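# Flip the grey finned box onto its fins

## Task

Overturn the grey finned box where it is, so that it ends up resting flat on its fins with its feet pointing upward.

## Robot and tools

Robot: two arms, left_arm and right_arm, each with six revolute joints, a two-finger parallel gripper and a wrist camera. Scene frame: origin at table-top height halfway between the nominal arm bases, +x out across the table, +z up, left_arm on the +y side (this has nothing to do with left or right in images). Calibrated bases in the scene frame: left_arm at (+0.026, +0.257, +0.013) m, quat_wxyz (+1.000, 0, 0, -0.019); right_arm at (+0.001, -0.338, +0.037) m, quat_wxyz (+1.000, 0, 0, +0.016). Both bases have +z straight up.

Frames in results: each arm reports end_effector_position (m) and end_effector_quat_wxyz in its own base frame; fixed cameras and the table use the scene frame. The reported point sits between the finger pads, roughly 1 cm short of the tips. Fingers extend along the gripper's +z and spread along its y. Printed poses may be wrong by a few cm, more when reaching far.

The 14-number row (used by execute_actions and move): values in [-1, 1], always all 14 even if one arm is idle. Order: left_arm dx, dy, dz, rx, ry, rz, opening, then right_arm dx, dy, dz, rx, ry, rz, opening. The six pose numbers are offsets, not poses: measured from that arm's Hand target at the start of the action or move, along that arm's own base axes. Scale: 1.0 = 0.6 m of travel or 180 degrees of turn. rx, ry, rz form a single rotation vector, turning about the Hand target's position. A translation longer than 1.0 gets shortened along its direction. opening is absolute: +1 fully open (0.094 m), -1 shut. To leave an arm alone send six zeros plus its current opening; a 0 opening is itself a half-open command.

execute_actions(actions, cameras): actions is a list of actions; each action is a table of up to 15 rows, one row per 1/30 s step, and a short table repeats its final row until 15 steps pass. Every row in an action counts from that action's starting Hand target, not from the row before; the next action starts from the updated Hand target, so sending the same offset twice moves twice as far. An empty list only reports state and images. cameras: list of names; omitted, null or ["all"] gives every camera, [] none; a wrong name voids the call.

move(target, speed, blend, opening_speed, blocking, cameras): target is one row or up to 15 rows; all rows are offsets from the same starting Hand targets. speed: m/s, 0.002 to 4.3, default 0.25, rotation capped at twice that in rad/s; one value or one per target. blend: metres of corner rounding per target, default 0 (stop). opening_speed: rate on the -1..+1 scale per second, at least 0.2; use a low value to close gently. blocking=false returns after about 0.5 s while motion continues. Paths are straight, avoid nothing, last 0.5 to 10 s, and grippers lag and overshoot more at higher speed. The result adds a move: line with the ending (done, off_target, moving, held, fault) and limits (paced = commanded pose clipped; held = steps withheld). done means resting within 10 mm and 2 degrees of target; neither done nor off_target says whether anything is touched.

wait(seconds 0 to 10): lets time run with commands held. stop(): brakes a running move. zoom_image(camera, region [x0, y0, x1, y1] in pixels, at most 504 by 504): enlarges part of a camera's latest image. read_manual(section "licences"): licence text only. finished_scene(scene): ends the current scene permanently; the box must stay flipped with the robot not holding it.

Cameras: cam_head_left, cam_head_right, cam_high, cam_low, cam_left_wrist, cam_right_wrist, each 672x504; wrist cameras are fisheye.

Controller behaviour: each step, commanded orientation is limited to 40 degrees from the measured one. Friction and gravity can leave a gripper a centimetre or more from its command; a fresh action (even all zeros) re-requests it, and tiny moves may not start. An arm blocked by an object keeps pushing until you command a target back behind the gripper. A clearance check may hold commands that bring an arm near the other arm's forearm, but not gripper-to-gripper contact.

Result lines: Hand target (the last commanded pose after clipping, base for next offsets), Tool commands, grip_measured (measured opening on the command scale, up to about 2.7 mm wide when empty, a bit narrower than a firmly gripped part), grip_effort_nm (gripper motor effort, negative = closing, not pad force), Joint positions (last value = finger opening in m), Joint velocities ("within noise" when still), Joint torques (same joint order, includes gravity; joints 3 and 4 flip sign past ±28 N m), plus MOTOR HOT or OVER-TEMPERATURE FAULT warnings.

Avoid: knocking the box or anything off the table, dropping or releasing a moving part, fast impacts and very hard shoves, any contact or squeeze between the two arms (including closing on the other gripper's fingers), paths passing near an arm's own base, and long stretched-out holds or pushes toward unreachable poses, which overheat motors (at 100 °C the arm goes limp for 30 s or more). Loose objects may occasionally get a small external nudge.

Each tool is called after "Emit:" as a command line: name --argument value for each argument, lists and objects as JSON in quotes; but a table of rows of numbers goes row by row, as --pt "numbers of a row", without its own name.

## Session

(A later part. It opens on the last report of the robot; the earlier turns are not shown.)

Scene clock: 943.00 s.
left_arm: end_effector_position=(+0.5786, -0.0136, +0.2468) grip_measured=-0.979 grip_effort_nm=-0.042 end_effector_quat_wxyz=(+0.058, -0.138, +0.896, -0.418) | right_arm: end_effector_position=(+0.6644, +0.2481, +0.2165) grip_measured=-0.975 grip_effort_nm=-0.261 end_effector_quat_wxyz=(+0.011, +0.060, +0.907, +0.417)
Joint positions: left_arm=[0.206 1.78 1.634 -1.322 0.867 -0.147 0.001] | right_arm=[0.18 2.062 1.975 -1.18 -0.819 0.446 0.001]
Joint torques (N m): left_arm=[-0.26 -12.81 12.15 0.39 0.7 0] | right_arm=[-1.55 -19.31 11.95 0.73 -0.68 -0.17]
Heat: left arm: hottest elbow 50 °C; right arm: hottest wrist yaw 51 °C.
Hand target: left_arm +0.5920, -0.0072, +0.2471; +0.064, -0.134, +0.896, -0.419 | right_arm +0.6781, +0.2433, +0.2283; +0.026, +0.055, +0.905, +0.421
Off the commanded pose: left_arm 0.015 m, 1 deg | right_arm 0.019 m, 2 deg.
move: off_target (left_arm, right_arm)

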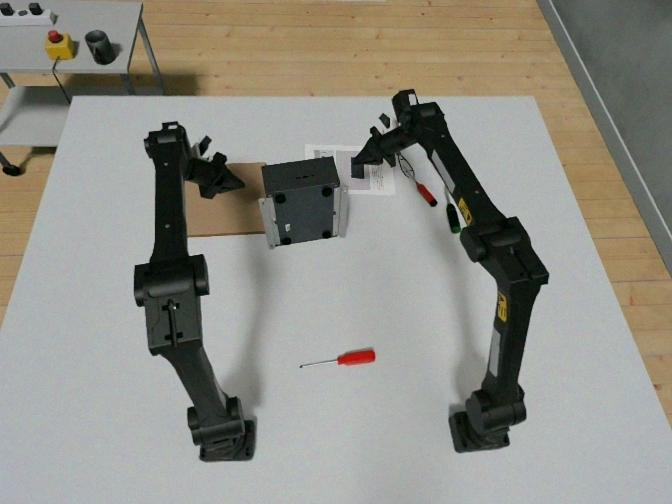

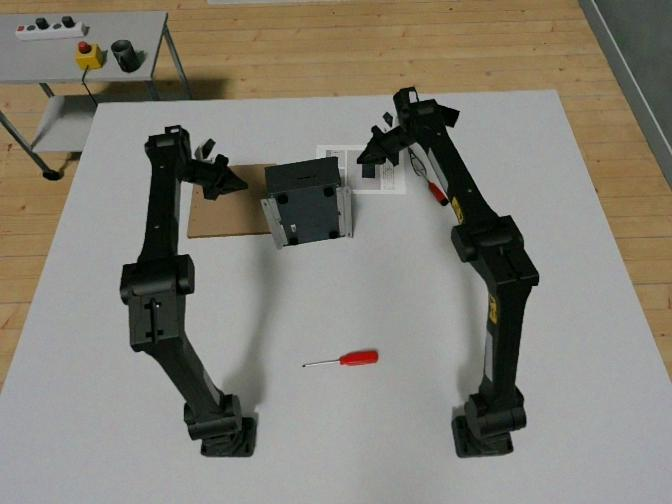

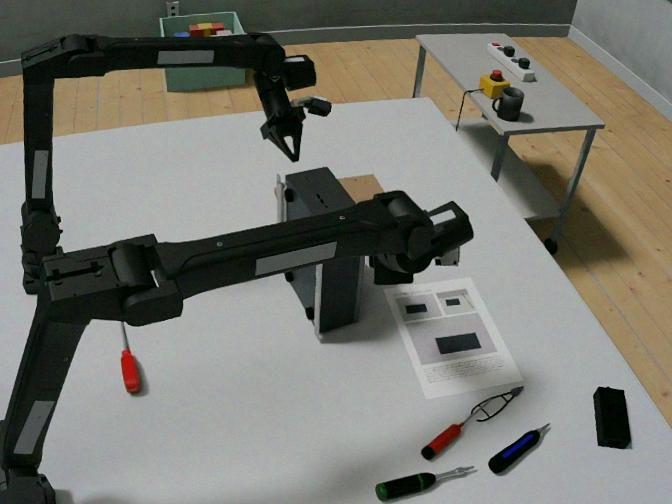

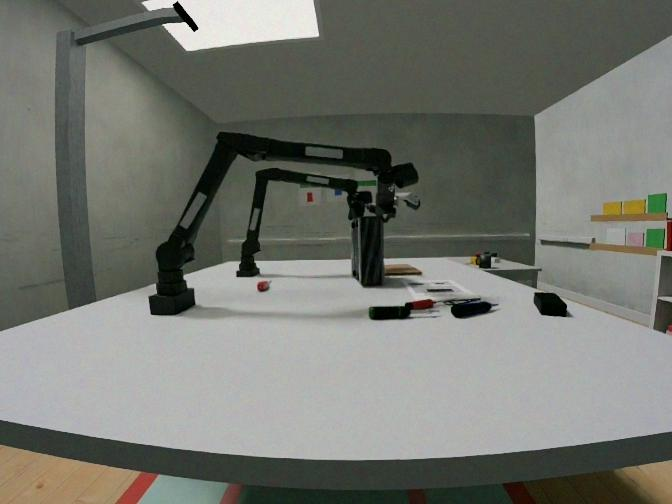

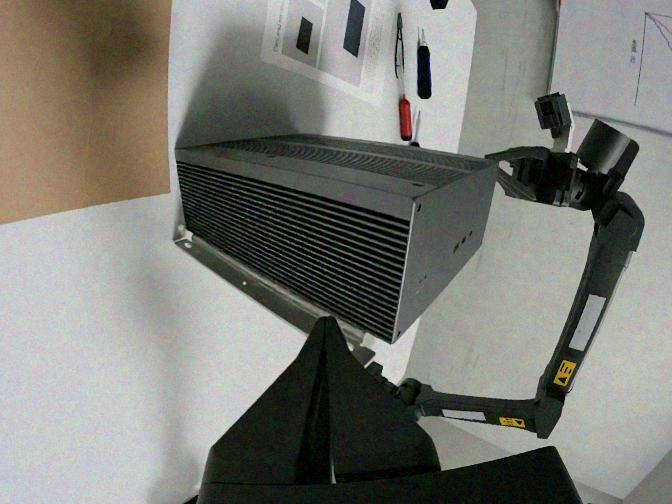

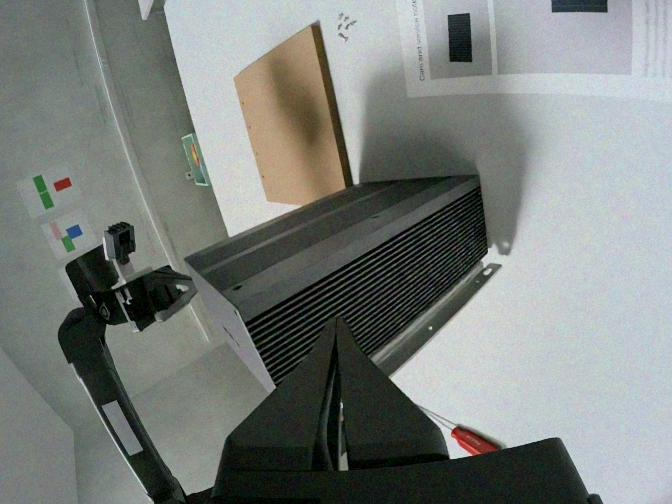

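Emit:
move --pt "-0.05 0.1 0.03 0.0915 -0.376 -0.355 0.3 -0.1 -0.1 0.03 -0.003 -0.391 0.385 0.3" --pt "-0.102 -0.01 -0.048 0.0915 -0.376 -0.355 0.3 -0.197 0.01 -0.048 -0.003 -0.391 0.385 0.3" --speed 0.2

Emit:
zoom_image --camera "cam_head_left" --region '[240, 120, 400, 260]'

Scene clock: 1052.43 s.
left_arm: end_effector_position=(+0.5314, -0.0131, +0.2131) grip_measured=+0.297 grip_effort_nm=0.149 end_effector_quat_wxyz=(+0.320, +0.584, +0.693, -0.276) | right_arm: end_effector_position=(+0.5580, +0.2503, +0.1899) grip_measured=+0.298 grip_effort_nm=0.071 end_effector_quat_wxyz=(-0.274, +0.673, -0.606, -0.322)
Joint positions: left_arm=[0.226 1.758 1.513 -1.406 0.87 1.663 0.061] | right_arm=[0.206 1.906 1.663 -1.241 -0.87 -1.429 0.061]
Joint torques (N m): left_arm=[-0.73 -16.03 7.77 0.81 0.7 -0.37] | right_arm=[-1.08 -19.19 7.76 1.06 -0.51 0.06]
Heat: left arm: hottest elbow 53 °C; right arm: hottest elbow 56 °C.
Hand target: left_arm +0.5308, -0.0132, +0.2183; +0.324, +0.582, +0.695, -0.272 | right_arm +0.5598, +0.2493, +0.1996; -0.282, +0.674, -0.606, -0.314
Off the commanded pose: left_arm 0.005 m, 1 deg | right_arm 0.010 m, 1 deg.
move: done

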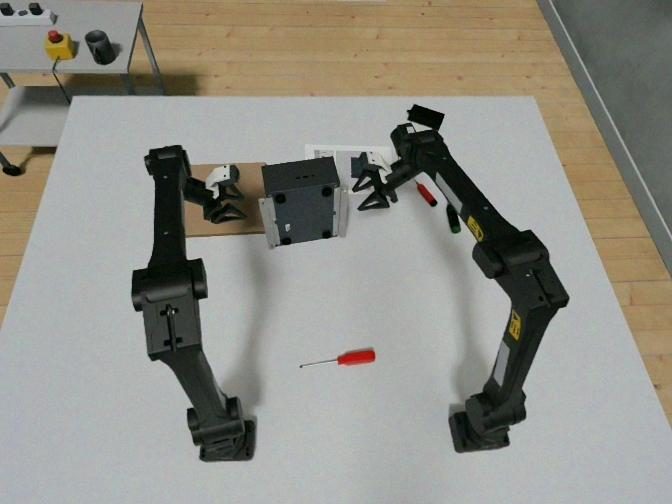

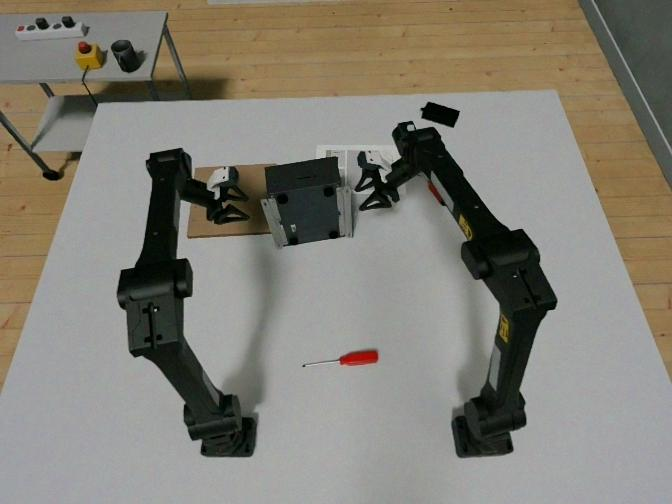

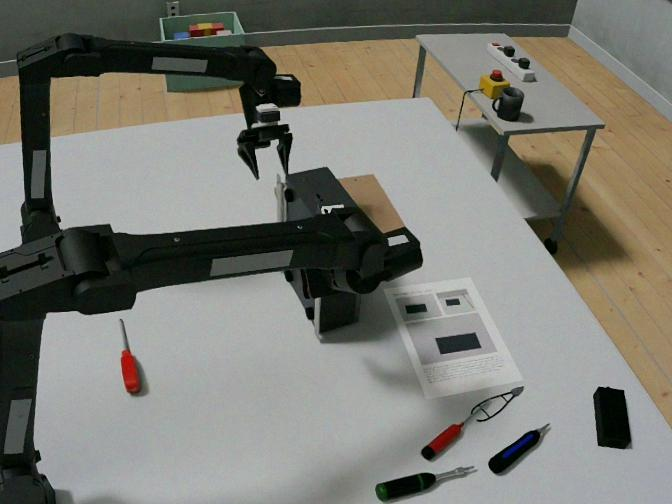

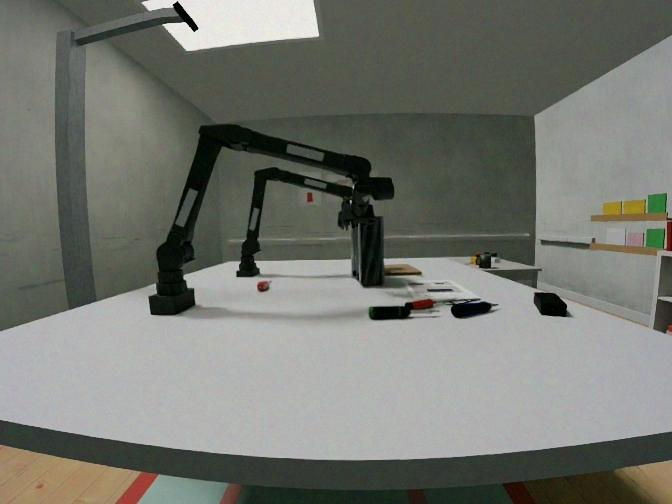

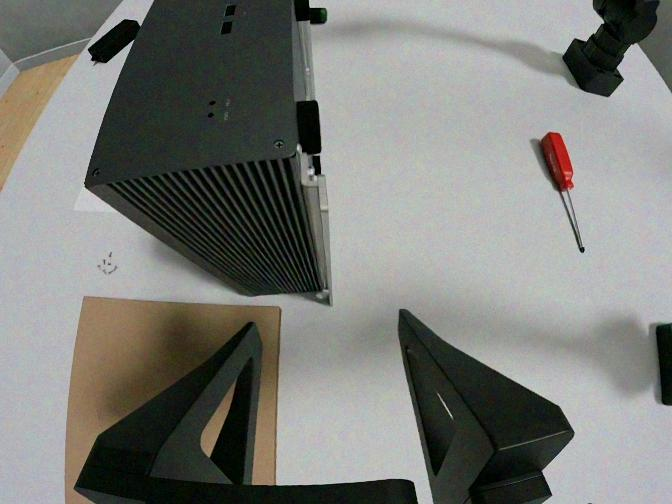

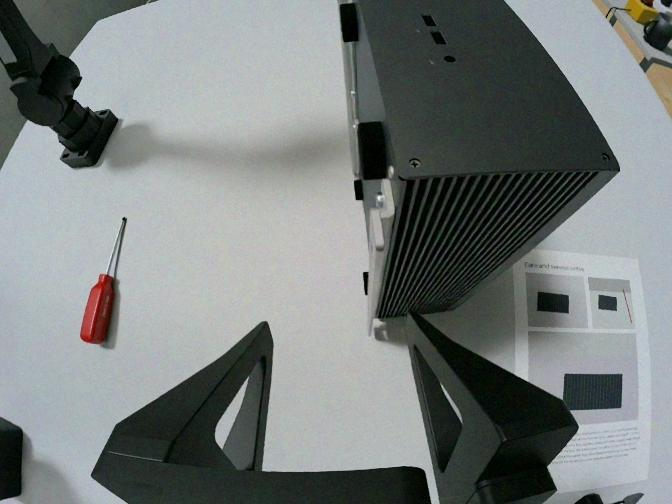

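Scaled by 3.150.

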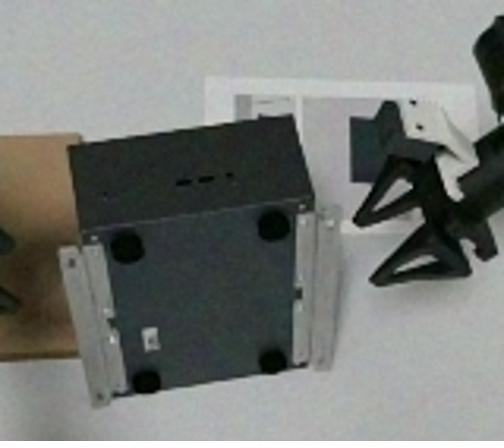

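Emit:
move --target '[0.012,-0.057,-0.045,0,0,0,0.3,0.022,0.057,-0.04,0,0,0,0.3]' --speed 0.06 --cameras '["cam_left_wrist","cam_right_wrist","cam_head_left"]'

Emit:
zoom_image --camera "cam_head_left" --region '[240, 120, 400, 260]'

Scene clock: 1067.00 s.
left_arm: end_effector_position=(+0.5383, -0.0431, +0.1885) grip_measured=+0.297 grip_effort_nm=0.154 end_effector_quat_wxyz=(+0.322, +0.582, +0.695, -0.273) | right_arm: end_effector_position=(+0.5665, +0.2759, +0.1722) grip_measured=+0.298 grip_effort_nm=0.076 end_effector_quat_wxyz=(-0.277, +0.671, -0.610, -0.319)
Joint positions: left_arm=[0.167 1.758 1.448 -1.256 0.871 1.559 0.061] | right_arm=[0.245 1.938 1.663 -1.147 -0.862 -1.351 0.061]
Joint torques (N m): left_arm=[-1.44 -15.68 7.72 1.01 0.73 -0.32] | right_arm=[-0.15 -16.73 9.59 1.24 -0.51 0.06]
Heat: left arm: hottest elbow 51 °C; right arm: hottest elbow 51 °C.
Hand target: left_arm +0.5380, -0.0474, +0.1912; +0.324, +0.582, +0.695, -0.272 | right_arm +0.5730, +0.2836, +0.1755; -0.282, +0.674, -0.606, -0.314
Off the commanded pose: left_arm 0.005 m, 0 deg | right_arm 0.011 m, 1 deg.
move: off_target (right_arm)
Images, in order (width x height): cam_head_left 672x504, cam_left_wrist 672x504, cam_right_wrist 672x504.

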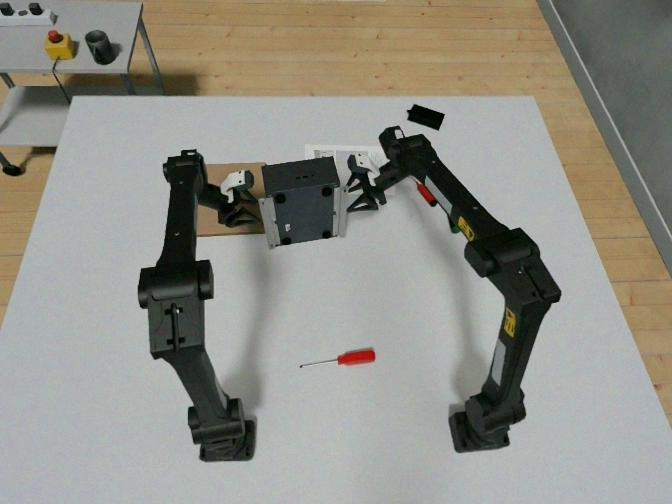

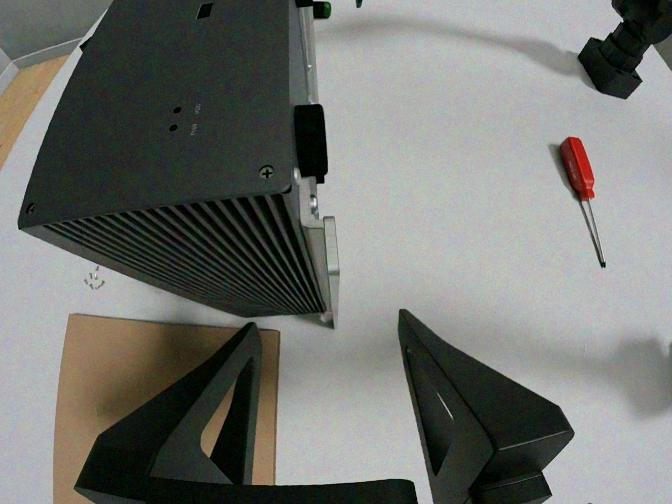

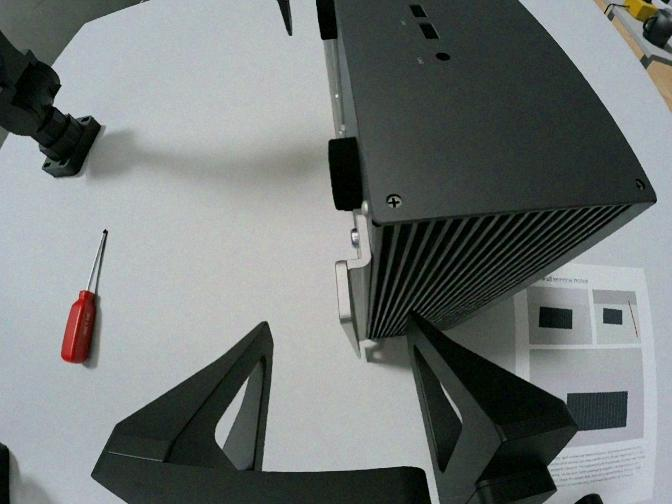

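Scaled by 3.150.

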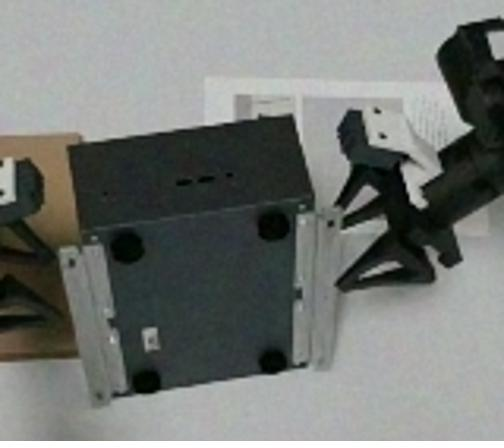

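Emit:
move --target '[0.003,-0.035,-0.012,0,0,0,0.3,-0.003,0.038,-0.012,0,0,0,0.3]' --speed 0.05 --cameras '["cam_left_wrist","cam_right_wrist","cam_head_left"]'

Emit:
zoom_image --camera "cam_head_left" --region '[240, 120, 400, 260]'

Scene clock: 1072.67 s.
left_arm: end_effector_position=(+0.5404, -0.0645, +0.1786) grip_measured=+0.297 grip_effort_nm=0.154 end_effector_quat_wxyz=(+0.320, +0.581, +0.696, -0.275) | right_arm: end_effector_position=(+0.5686, +0.2887, +0.1722) grip_measured=+0.298 grip_effort_nm=0.076 end_effector_quat_wxyz=(-0.279, +0.666, -0.616, -0.315)
Joint positions: left_arm=[0.126 1.758 1.42 -1.186 0.871 1.496 0.061] | right_arm=[0.266 1.938 1.663 -1.104 -0.852 -1.296 0.061]
Joint torques (N m): left_arm=[-1.32 -15.97 7.68 1.06 0.67 -0.32] | right_arm=[1.32 -16.38 8.91 1.81 -0.58 0.06]
Heat: left arm: hottest elbow 51 °C; right arm: hottest elbow 50 °C.
Hand target: left_arm +0.5398, -0.0683, +0.1840; +0.324, +0.582, +0.695, -0.272 | right_arm +0.5712, +0.3063, +0.1684; -0.282, +0.674, -0.606, -0.314
Off the commanded pose: left_arm 0.007 m, 1 deg | right_arm 0.018 m, 2 deg.
move: off_target (right_arm)
Images, in order (width x height): cam_head_left 672x504, cam_left_wrist 672x504, cam_right_wrist 672x504.

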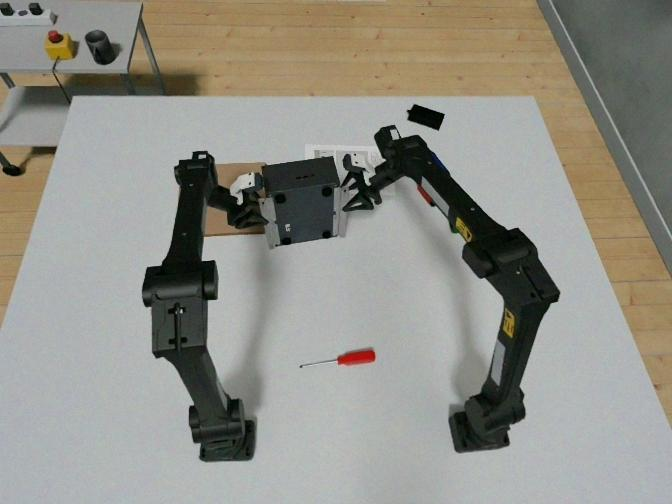

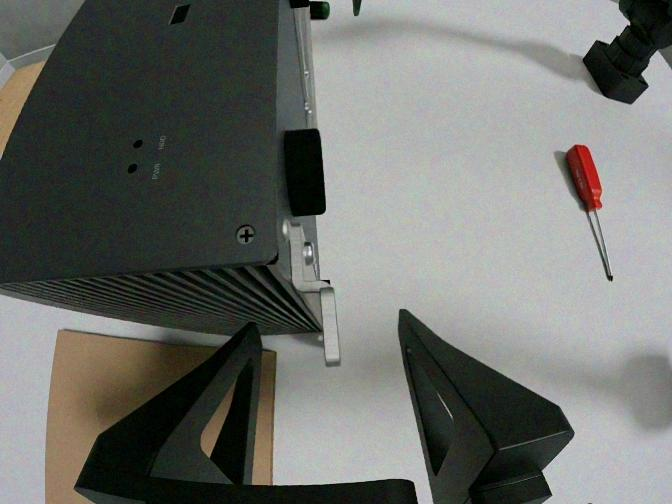

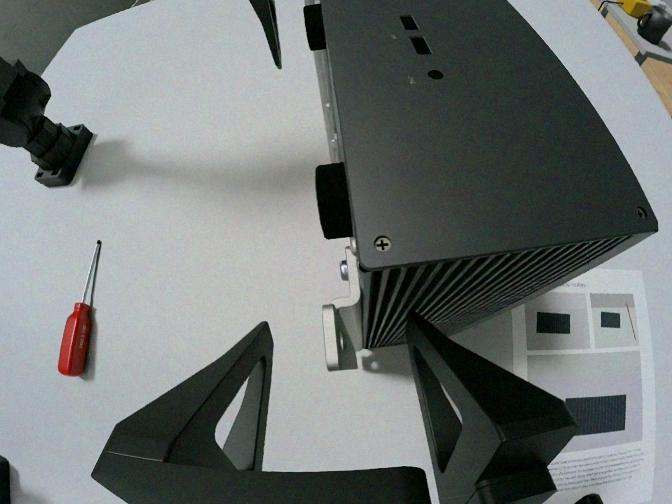

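Scaled by 3.150.

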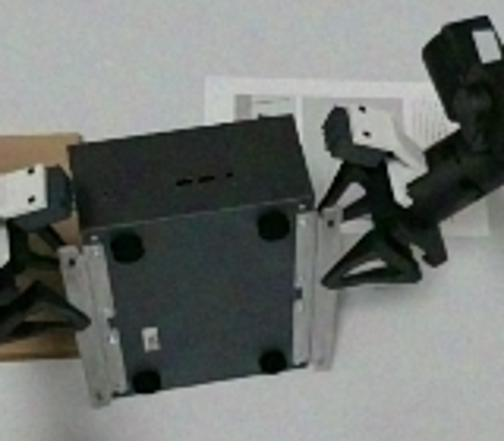

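Emit:
move --target '[0,0,0,0,0,0,-1,0,-0.01,0,0,0,0,-1]' --opening_speed 0.5 --cameras '["cam_left_wrist","cam_right_wrist","cam_low"]'

Scene clock: 1082.13 s.
left_arm: end_effector_position=(+0.5402, -0.0645, +0.1785) grip_measured=-0.945 grip_effort_nm=-0.999 end_effector_quat_wxyz=(+0.323, +0.584, +0.693, -0.272) | right_arm: end_effector_position=(+0.5709, +0.2877, +0.1703) grip_measured=-0.933 grip_effort_nm=-1.028 end_effector_quat_wxyz=(-0.281, +0.667, -0.615, -0.312)
Joint positions: left_arm=[0.126 1.755 1.415 -1.179 0.871 1.502 0.003] | right_arm=[0.264 1.94 1.662 -1.093 -0.849 -1.297 0.003]
Joint torques (N m): left_arm=[-1.32 -15.74 8.05 0.8 0.67 -0.38] | right_arm=[1.44 -16.91 8.69 1.06 -0.81 -0.08]
Heat: left arm: hottest elbow 50 °C; right arm: hottest elbow 49 °C.
Hand target: left_arm +0.5398, -0.0683, +0.1840; +0.324, +0.582, +0.695, -0.272 | right_arm +0.5712, +0.3004, +0.1682; -0.282, +0.674, -0.606, -0.314
Off the commanded pose: left_arm 0.007 m, 0 deg | right_arm 0.013 m, 1 deg.
move: off_target (right_arm)
Images, in order (width x height): cam_low 672x504, cam_left_wrist 672x504, cam_right_wrist 672x504.

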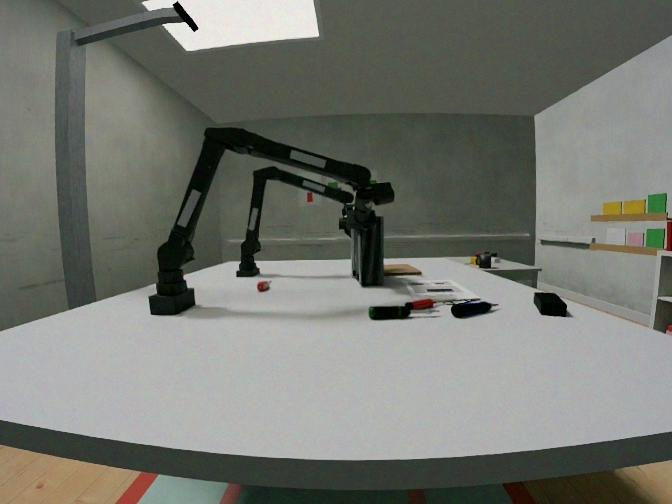

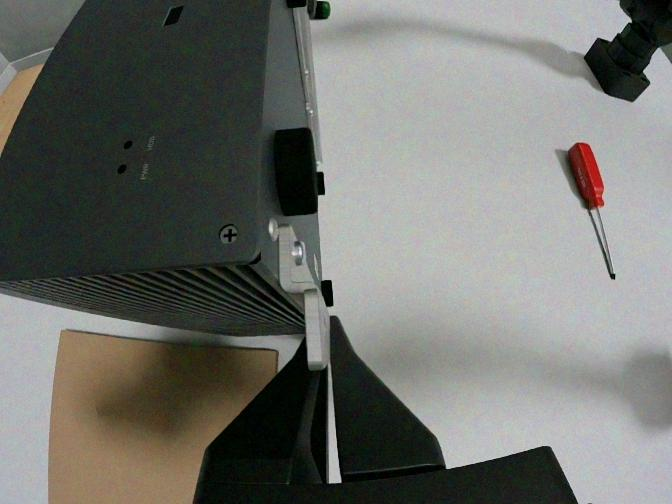

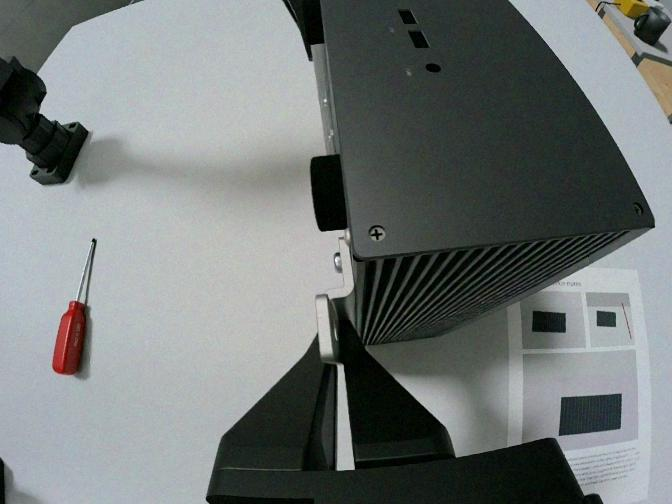

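Emit:
move --target '[0,0.01,0.075,0,0,0,-1,0,-0.01,0.1,0,0,0,-1]' --speed 0.06 --cameras '["cam_left_wrist","cam_right_wrist","cam_low"]'

Emit:
zoom_image --camera "cam_low" --region '[330, 170, 430, 300]'

Scene clock: 1088.83 s.
left_arm: end_effector_position=(+0.5307, -0.0648, +0.1860) grip_measured=-0.947 grip_effort_nm=-1.009 end_effector_quat_wxyz=(+0.302, +0.580, +0.699, -0.289) | right_arm: end_effector_position=(+0.5581, +0.2835, +0.1745) grip_measured=-0.933 grip_effort_nm=-1.038 end_effector_quat_wxyz=(-0.248, +0.663, -0.626, -0.328)
Joint positions: left_arm=[0.126 1.755 1.439 -1.269 0.863 1.518 0.003] | right_arm=[0.264 1.943 1.686 -1.205 -0.843 -1.315 0.003]
Joint torques (N m): left_arm=[-0.38 -18.14 12.29 -0.59 1.04 -0.39] | right_arm=[-0.32 -21.48 13.57 -0.12 -1.2 -0.02]
Heat: left arm: hottest elbow 49 °C; right arm: hottest elbow 49 °C.
Hand target: left_arm +0.5398, -0.0623, +0.2290; +0.324, +0.582, +0.695, -0.272 | right_arm +0.5712, +0.2944, +0.2283; -0.282, +0.674, -0.606, -0.314
Off the commanded pose: left_arm 0.044 m, 3 deg | right_arm 0.056 m, 5 deg.
move: off_target (left_arm, right_arm)
Images, in order (width x height): cam_low 672x504, cam_left_wrist 672x504, cam_right_wrist 672x504.

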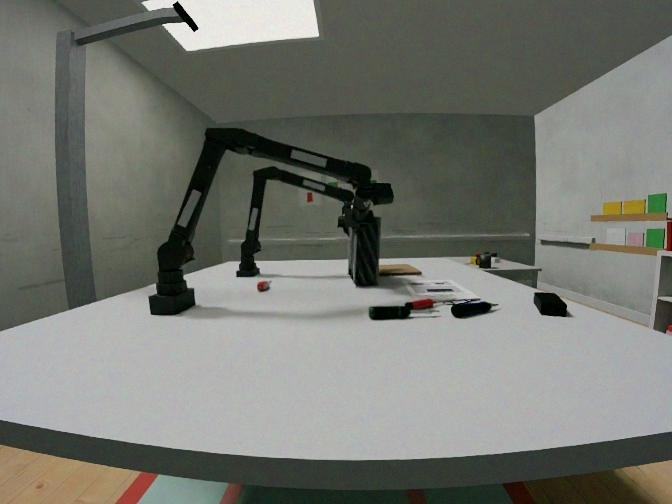

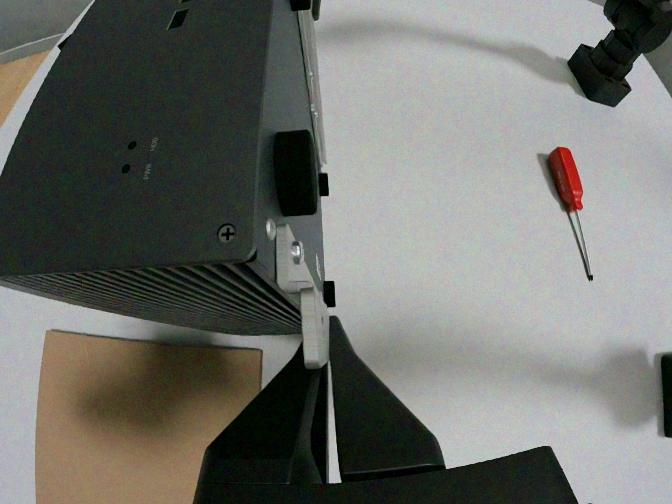

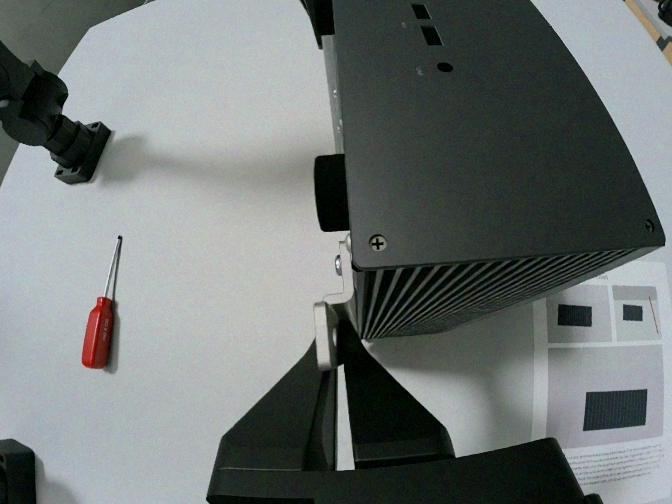

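Scaled by 3.877.

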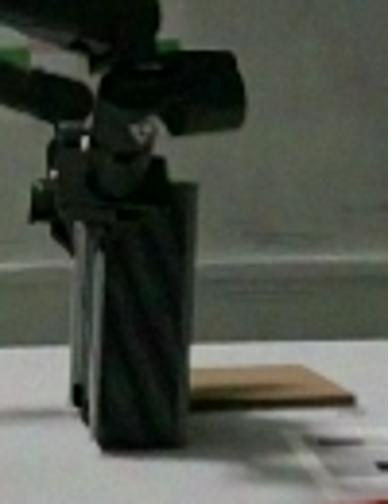

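Emit:
move --target '[0.02,0,0.06,0,0,0,-1,0.02,0,0.06,0,0,0,-1]' --speed 0.06 --cameras '["cam_left_wrist","cam_low"]'

Emit:
zoom_image --camera "cam_low" --region '[330, 170, 430, 300]'

Scene clock: 1100.80 s.
left_arm: end_effector_position=(+0.5211, -0.0658, +0.1985) grip_measured=-0.947 grip_effort_nm=-1.009 end_effector_quat_wxyz=(+0.264, +0.559, +0.721, -0.313) | right_arm: end_effector_position=(+0.5582, +0.2840, +0.1829) grip_measured=-0.934 grip_effort_nm=-1.038 end_effector_quat_wxyz=(-0.213, +0.649, -0.643, -0.348)
Joint positions: left_arm=[0.121 1.756 1.481 -1.384 0.84 1.48 0.002] | right_arm=[0.265 1.978 1.768 -1.332 -0.841 -1.302 0.003]
Joint torques (N m): left_arm=[-0.09 -18.49 16.51 0.2 1.85 0.03] | right_arm=[-0.21 -24.18 15.83 0.2 -1.27 -0.31]
Heat: left arm: hottest elbow 49 °C; right arm: hottest elbow 50 °C.
Hand target: left_arm +0.5518, -0.0624, +0.2649; +0.324, +0.582, +0.695, -0.272 | right_arm +0.5832, +0.2944, +0.2644; -0.282, +0.674, -0.606, -0.314
Off the commanded pose: left_arm 0.073 m, 9 deg | right_arm 0.086 m, 10 deg.
move: off_target (left_arm, right_arm)
Images, in order (width x height): cam_low 672x504, cam_left_wrist 672x504.

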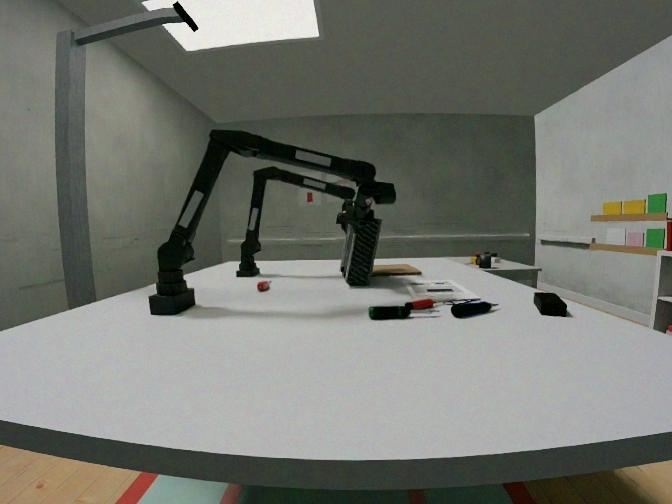

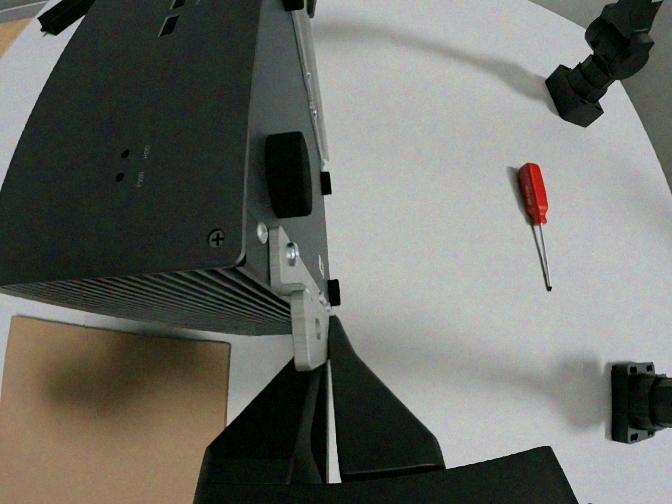

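Scaled by 3.877.

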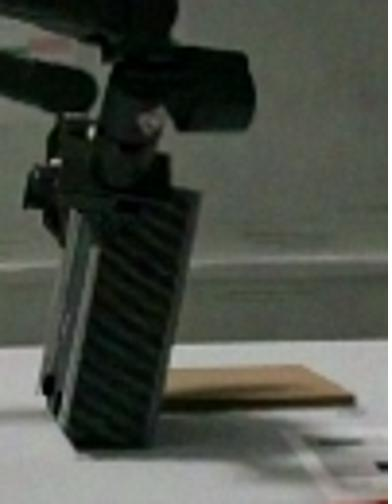

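Emit:
move --target '[-0.27,-0.1,0,0,0,0,-1,-0.278,-0.083,0,0,0,0,-1]' --speed 0.07 --cameras '["cam_head_left","cam_low","cam_right_wrist"]'

Emit:
zoom_image --camera "cam_low" --region '[300, 170, 420, 300]'

Scene clock: 1113.30 s.
left_arm: end_effector_position=(+0.3765, -0.1199, +0.2103) grip_measured=-0.947 grip_effort_nm=-1.009 end_effector_quat_wxyz=(+0.255, +0.551, +0.729, -0.315) | right_arm: end_effector_position=(+0.4027, +0.2406, +0.1950) grip_measured=-0.934 grip_effort_nm=-1.043 end_effector_quat_wxyz=(-0.202, +0.643, -0.650, -0.349)
Joint positions: left_arm=[0.021 1.355 1.048 -1.25 0.835 1.308 0.002] | right_arm=[0.265 1.567 1.235 -1.227 -0.831 -1.289 0.003]
Joint torques (N m): left_arm=[-0.85 -15.21 12.14 1.69 1.53 0.11] | right_arm=[-0.97 -20.37 11.84 0.96 -1.65 -0.55]
Heat: left arm: hottest elbow 54 °C; right arm: hottest elbow 56 °C.
Hand target: left_arm +0.3899, -0.1223, +0.2650; +0.324, +0.582, +0.695, -0.271 | right_arm +0.4165, +0.2446, +0.2645; -0.282, +0.674, -0.606, -0.314
Off the commanded pose: left_arm 0.056 m, 11 deg | right_arm 0.071 m, 12 deg.
move: off_target (left_arm, right_arm)

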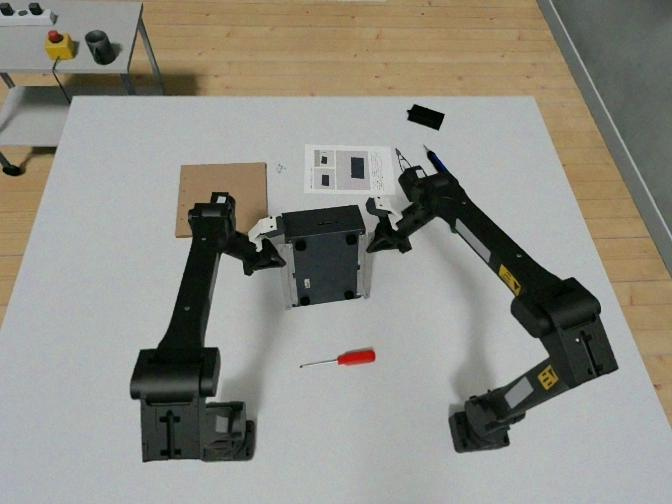

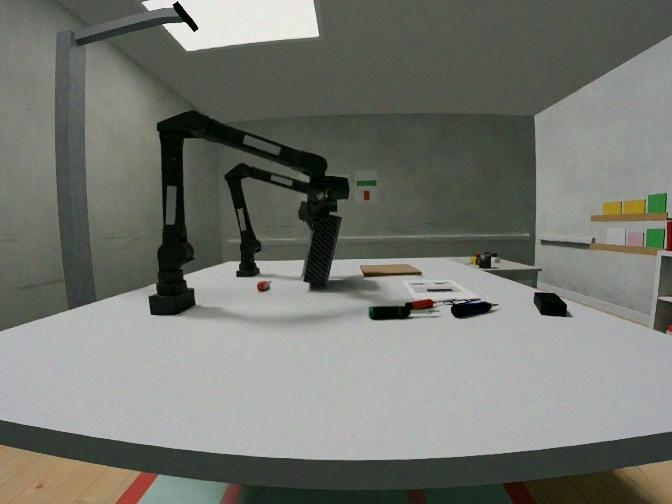

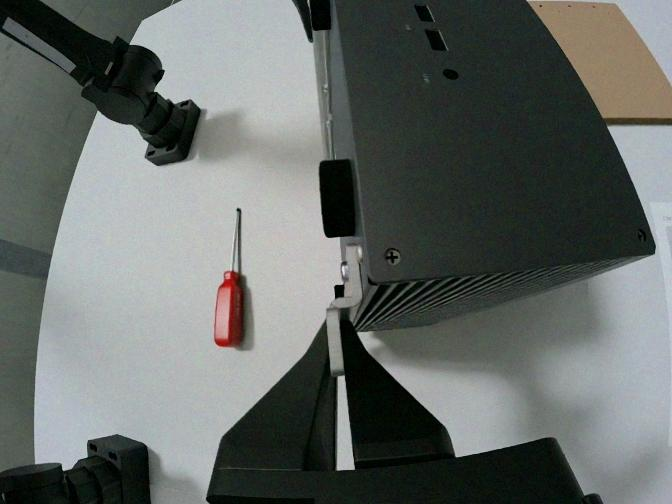

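Scaled by 3.877.

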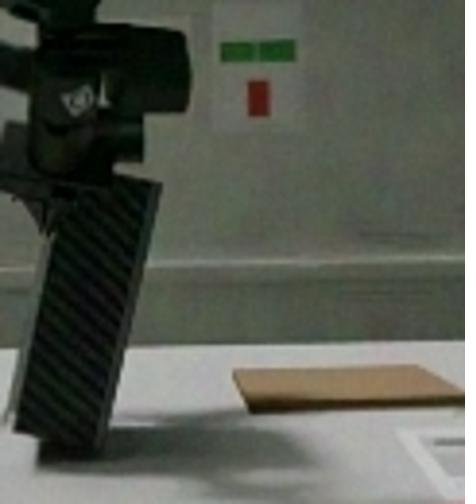

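Emit:
move --pt "-0.215 -0.05 0 0 0 0 -1 -0.215 -0.05 0 0 0 0 -1" --pt "-0.215 -0.05 -0.12 0 0 0 -1 -0.215 -0.05 -0.14 0 0 0 -1" --speed 0.06 --blend 0.01

Emit:
zoom_image --camera "cam_low" --region '[260, 170, 380, 300]'

Scene clock: 1128.97 s.
left_arm: end_effector_position=(+0.2436, -0.1577, +0.1937) grip_measured=-0.947 grip_effort_nm=-1.009 end_effector_quat_wxyz=(+0.293, +0.569, +0.707, -0.302) | right_arm: end_effector_position=(+0.2693, +0.2136, +0.1738) grip_measured=-0.934 grip_effort_nm=-1.038 end_effector_quat_wxyz=(-0.241, +0.655, -0.631, -0.339)
Joint positions: left_arm=[-0.114 0.919 0.664 -1.079 0.844 1.134 0.002] | right_arm=[0.286 1.192 0.794 -1.057 -0.852 -1.268 0.003]
Joint torques (N m): left_arm=[0.85 -2.02 8.39 3.86 0.02 0.16] | right_arm=[-1.73 -5.89 8.46 2.84 -0.64 -0.58]
Heat: left arm: hottest elbow 54 °C; right arm: hottest elbow 56 °C.
Hand target: left_arm +0.2607, -0.1524, +0.1930; +0.324, +0.582, +0.695, -0.272 | right_arm +0.2874, +0.2146, +0.1803; -0.282, +0.674, -0.606, -0.314
Off the commanded pose: left_arm 0.018 m, 5 deg | right_arm 0.019 m, 7 deg.
move: off_target (left_arm, right_arm)

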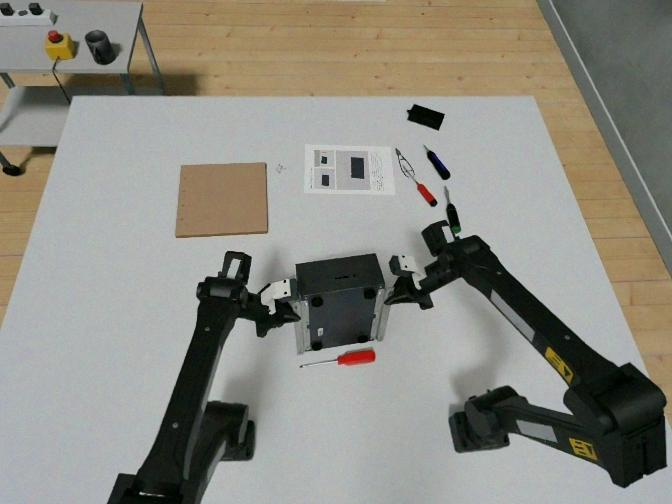

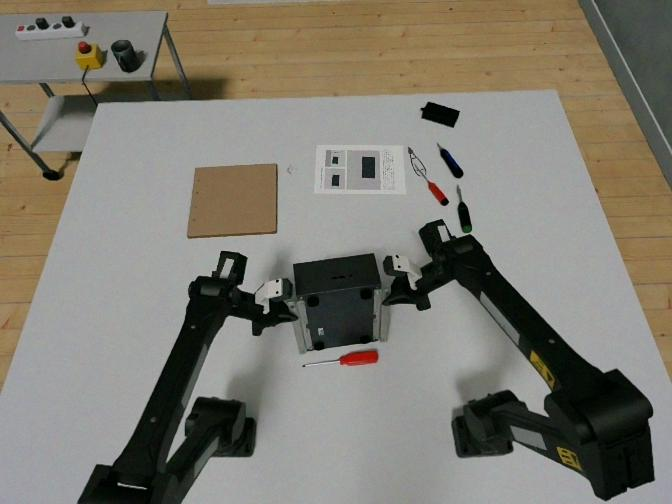

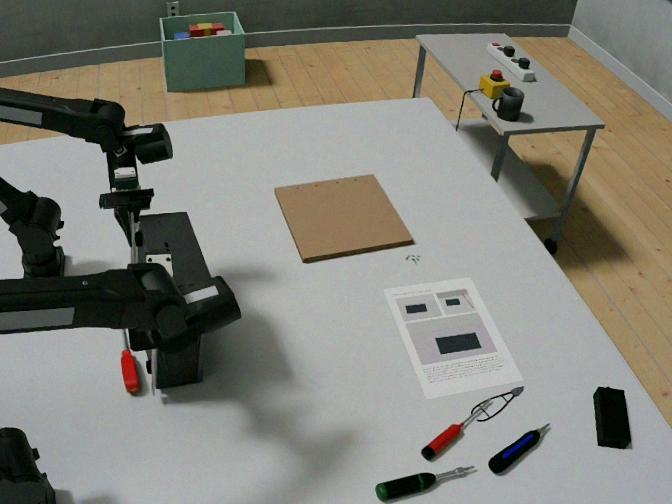

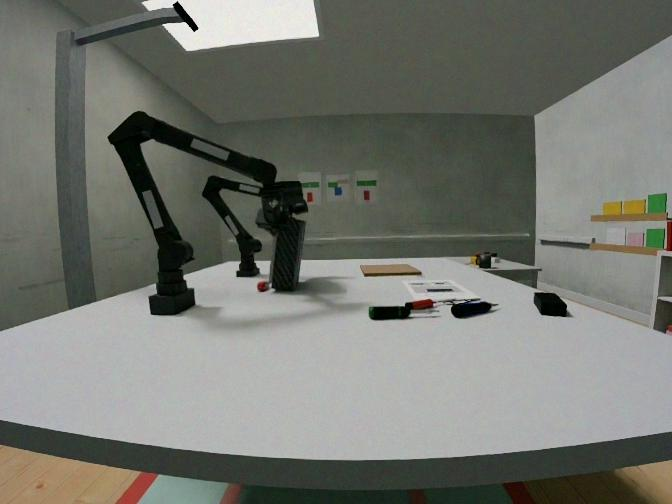

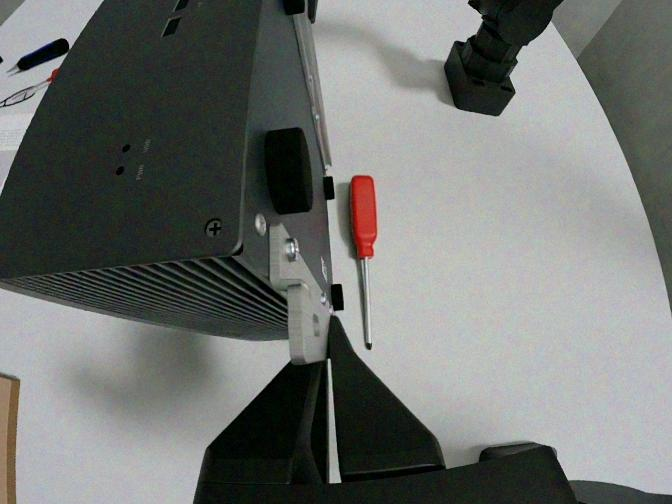

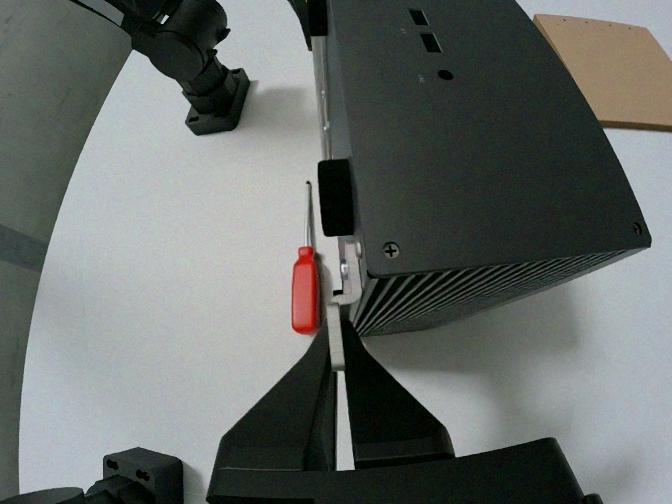

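Scaled by 3.877.

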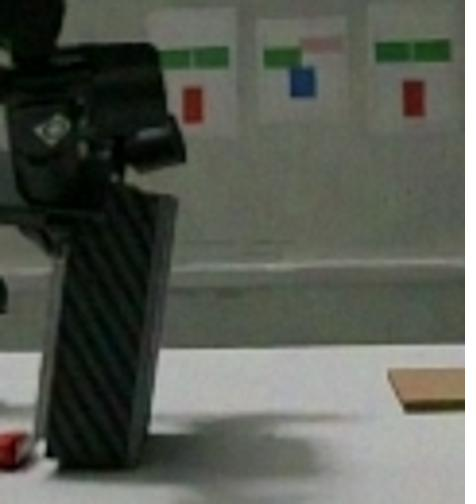

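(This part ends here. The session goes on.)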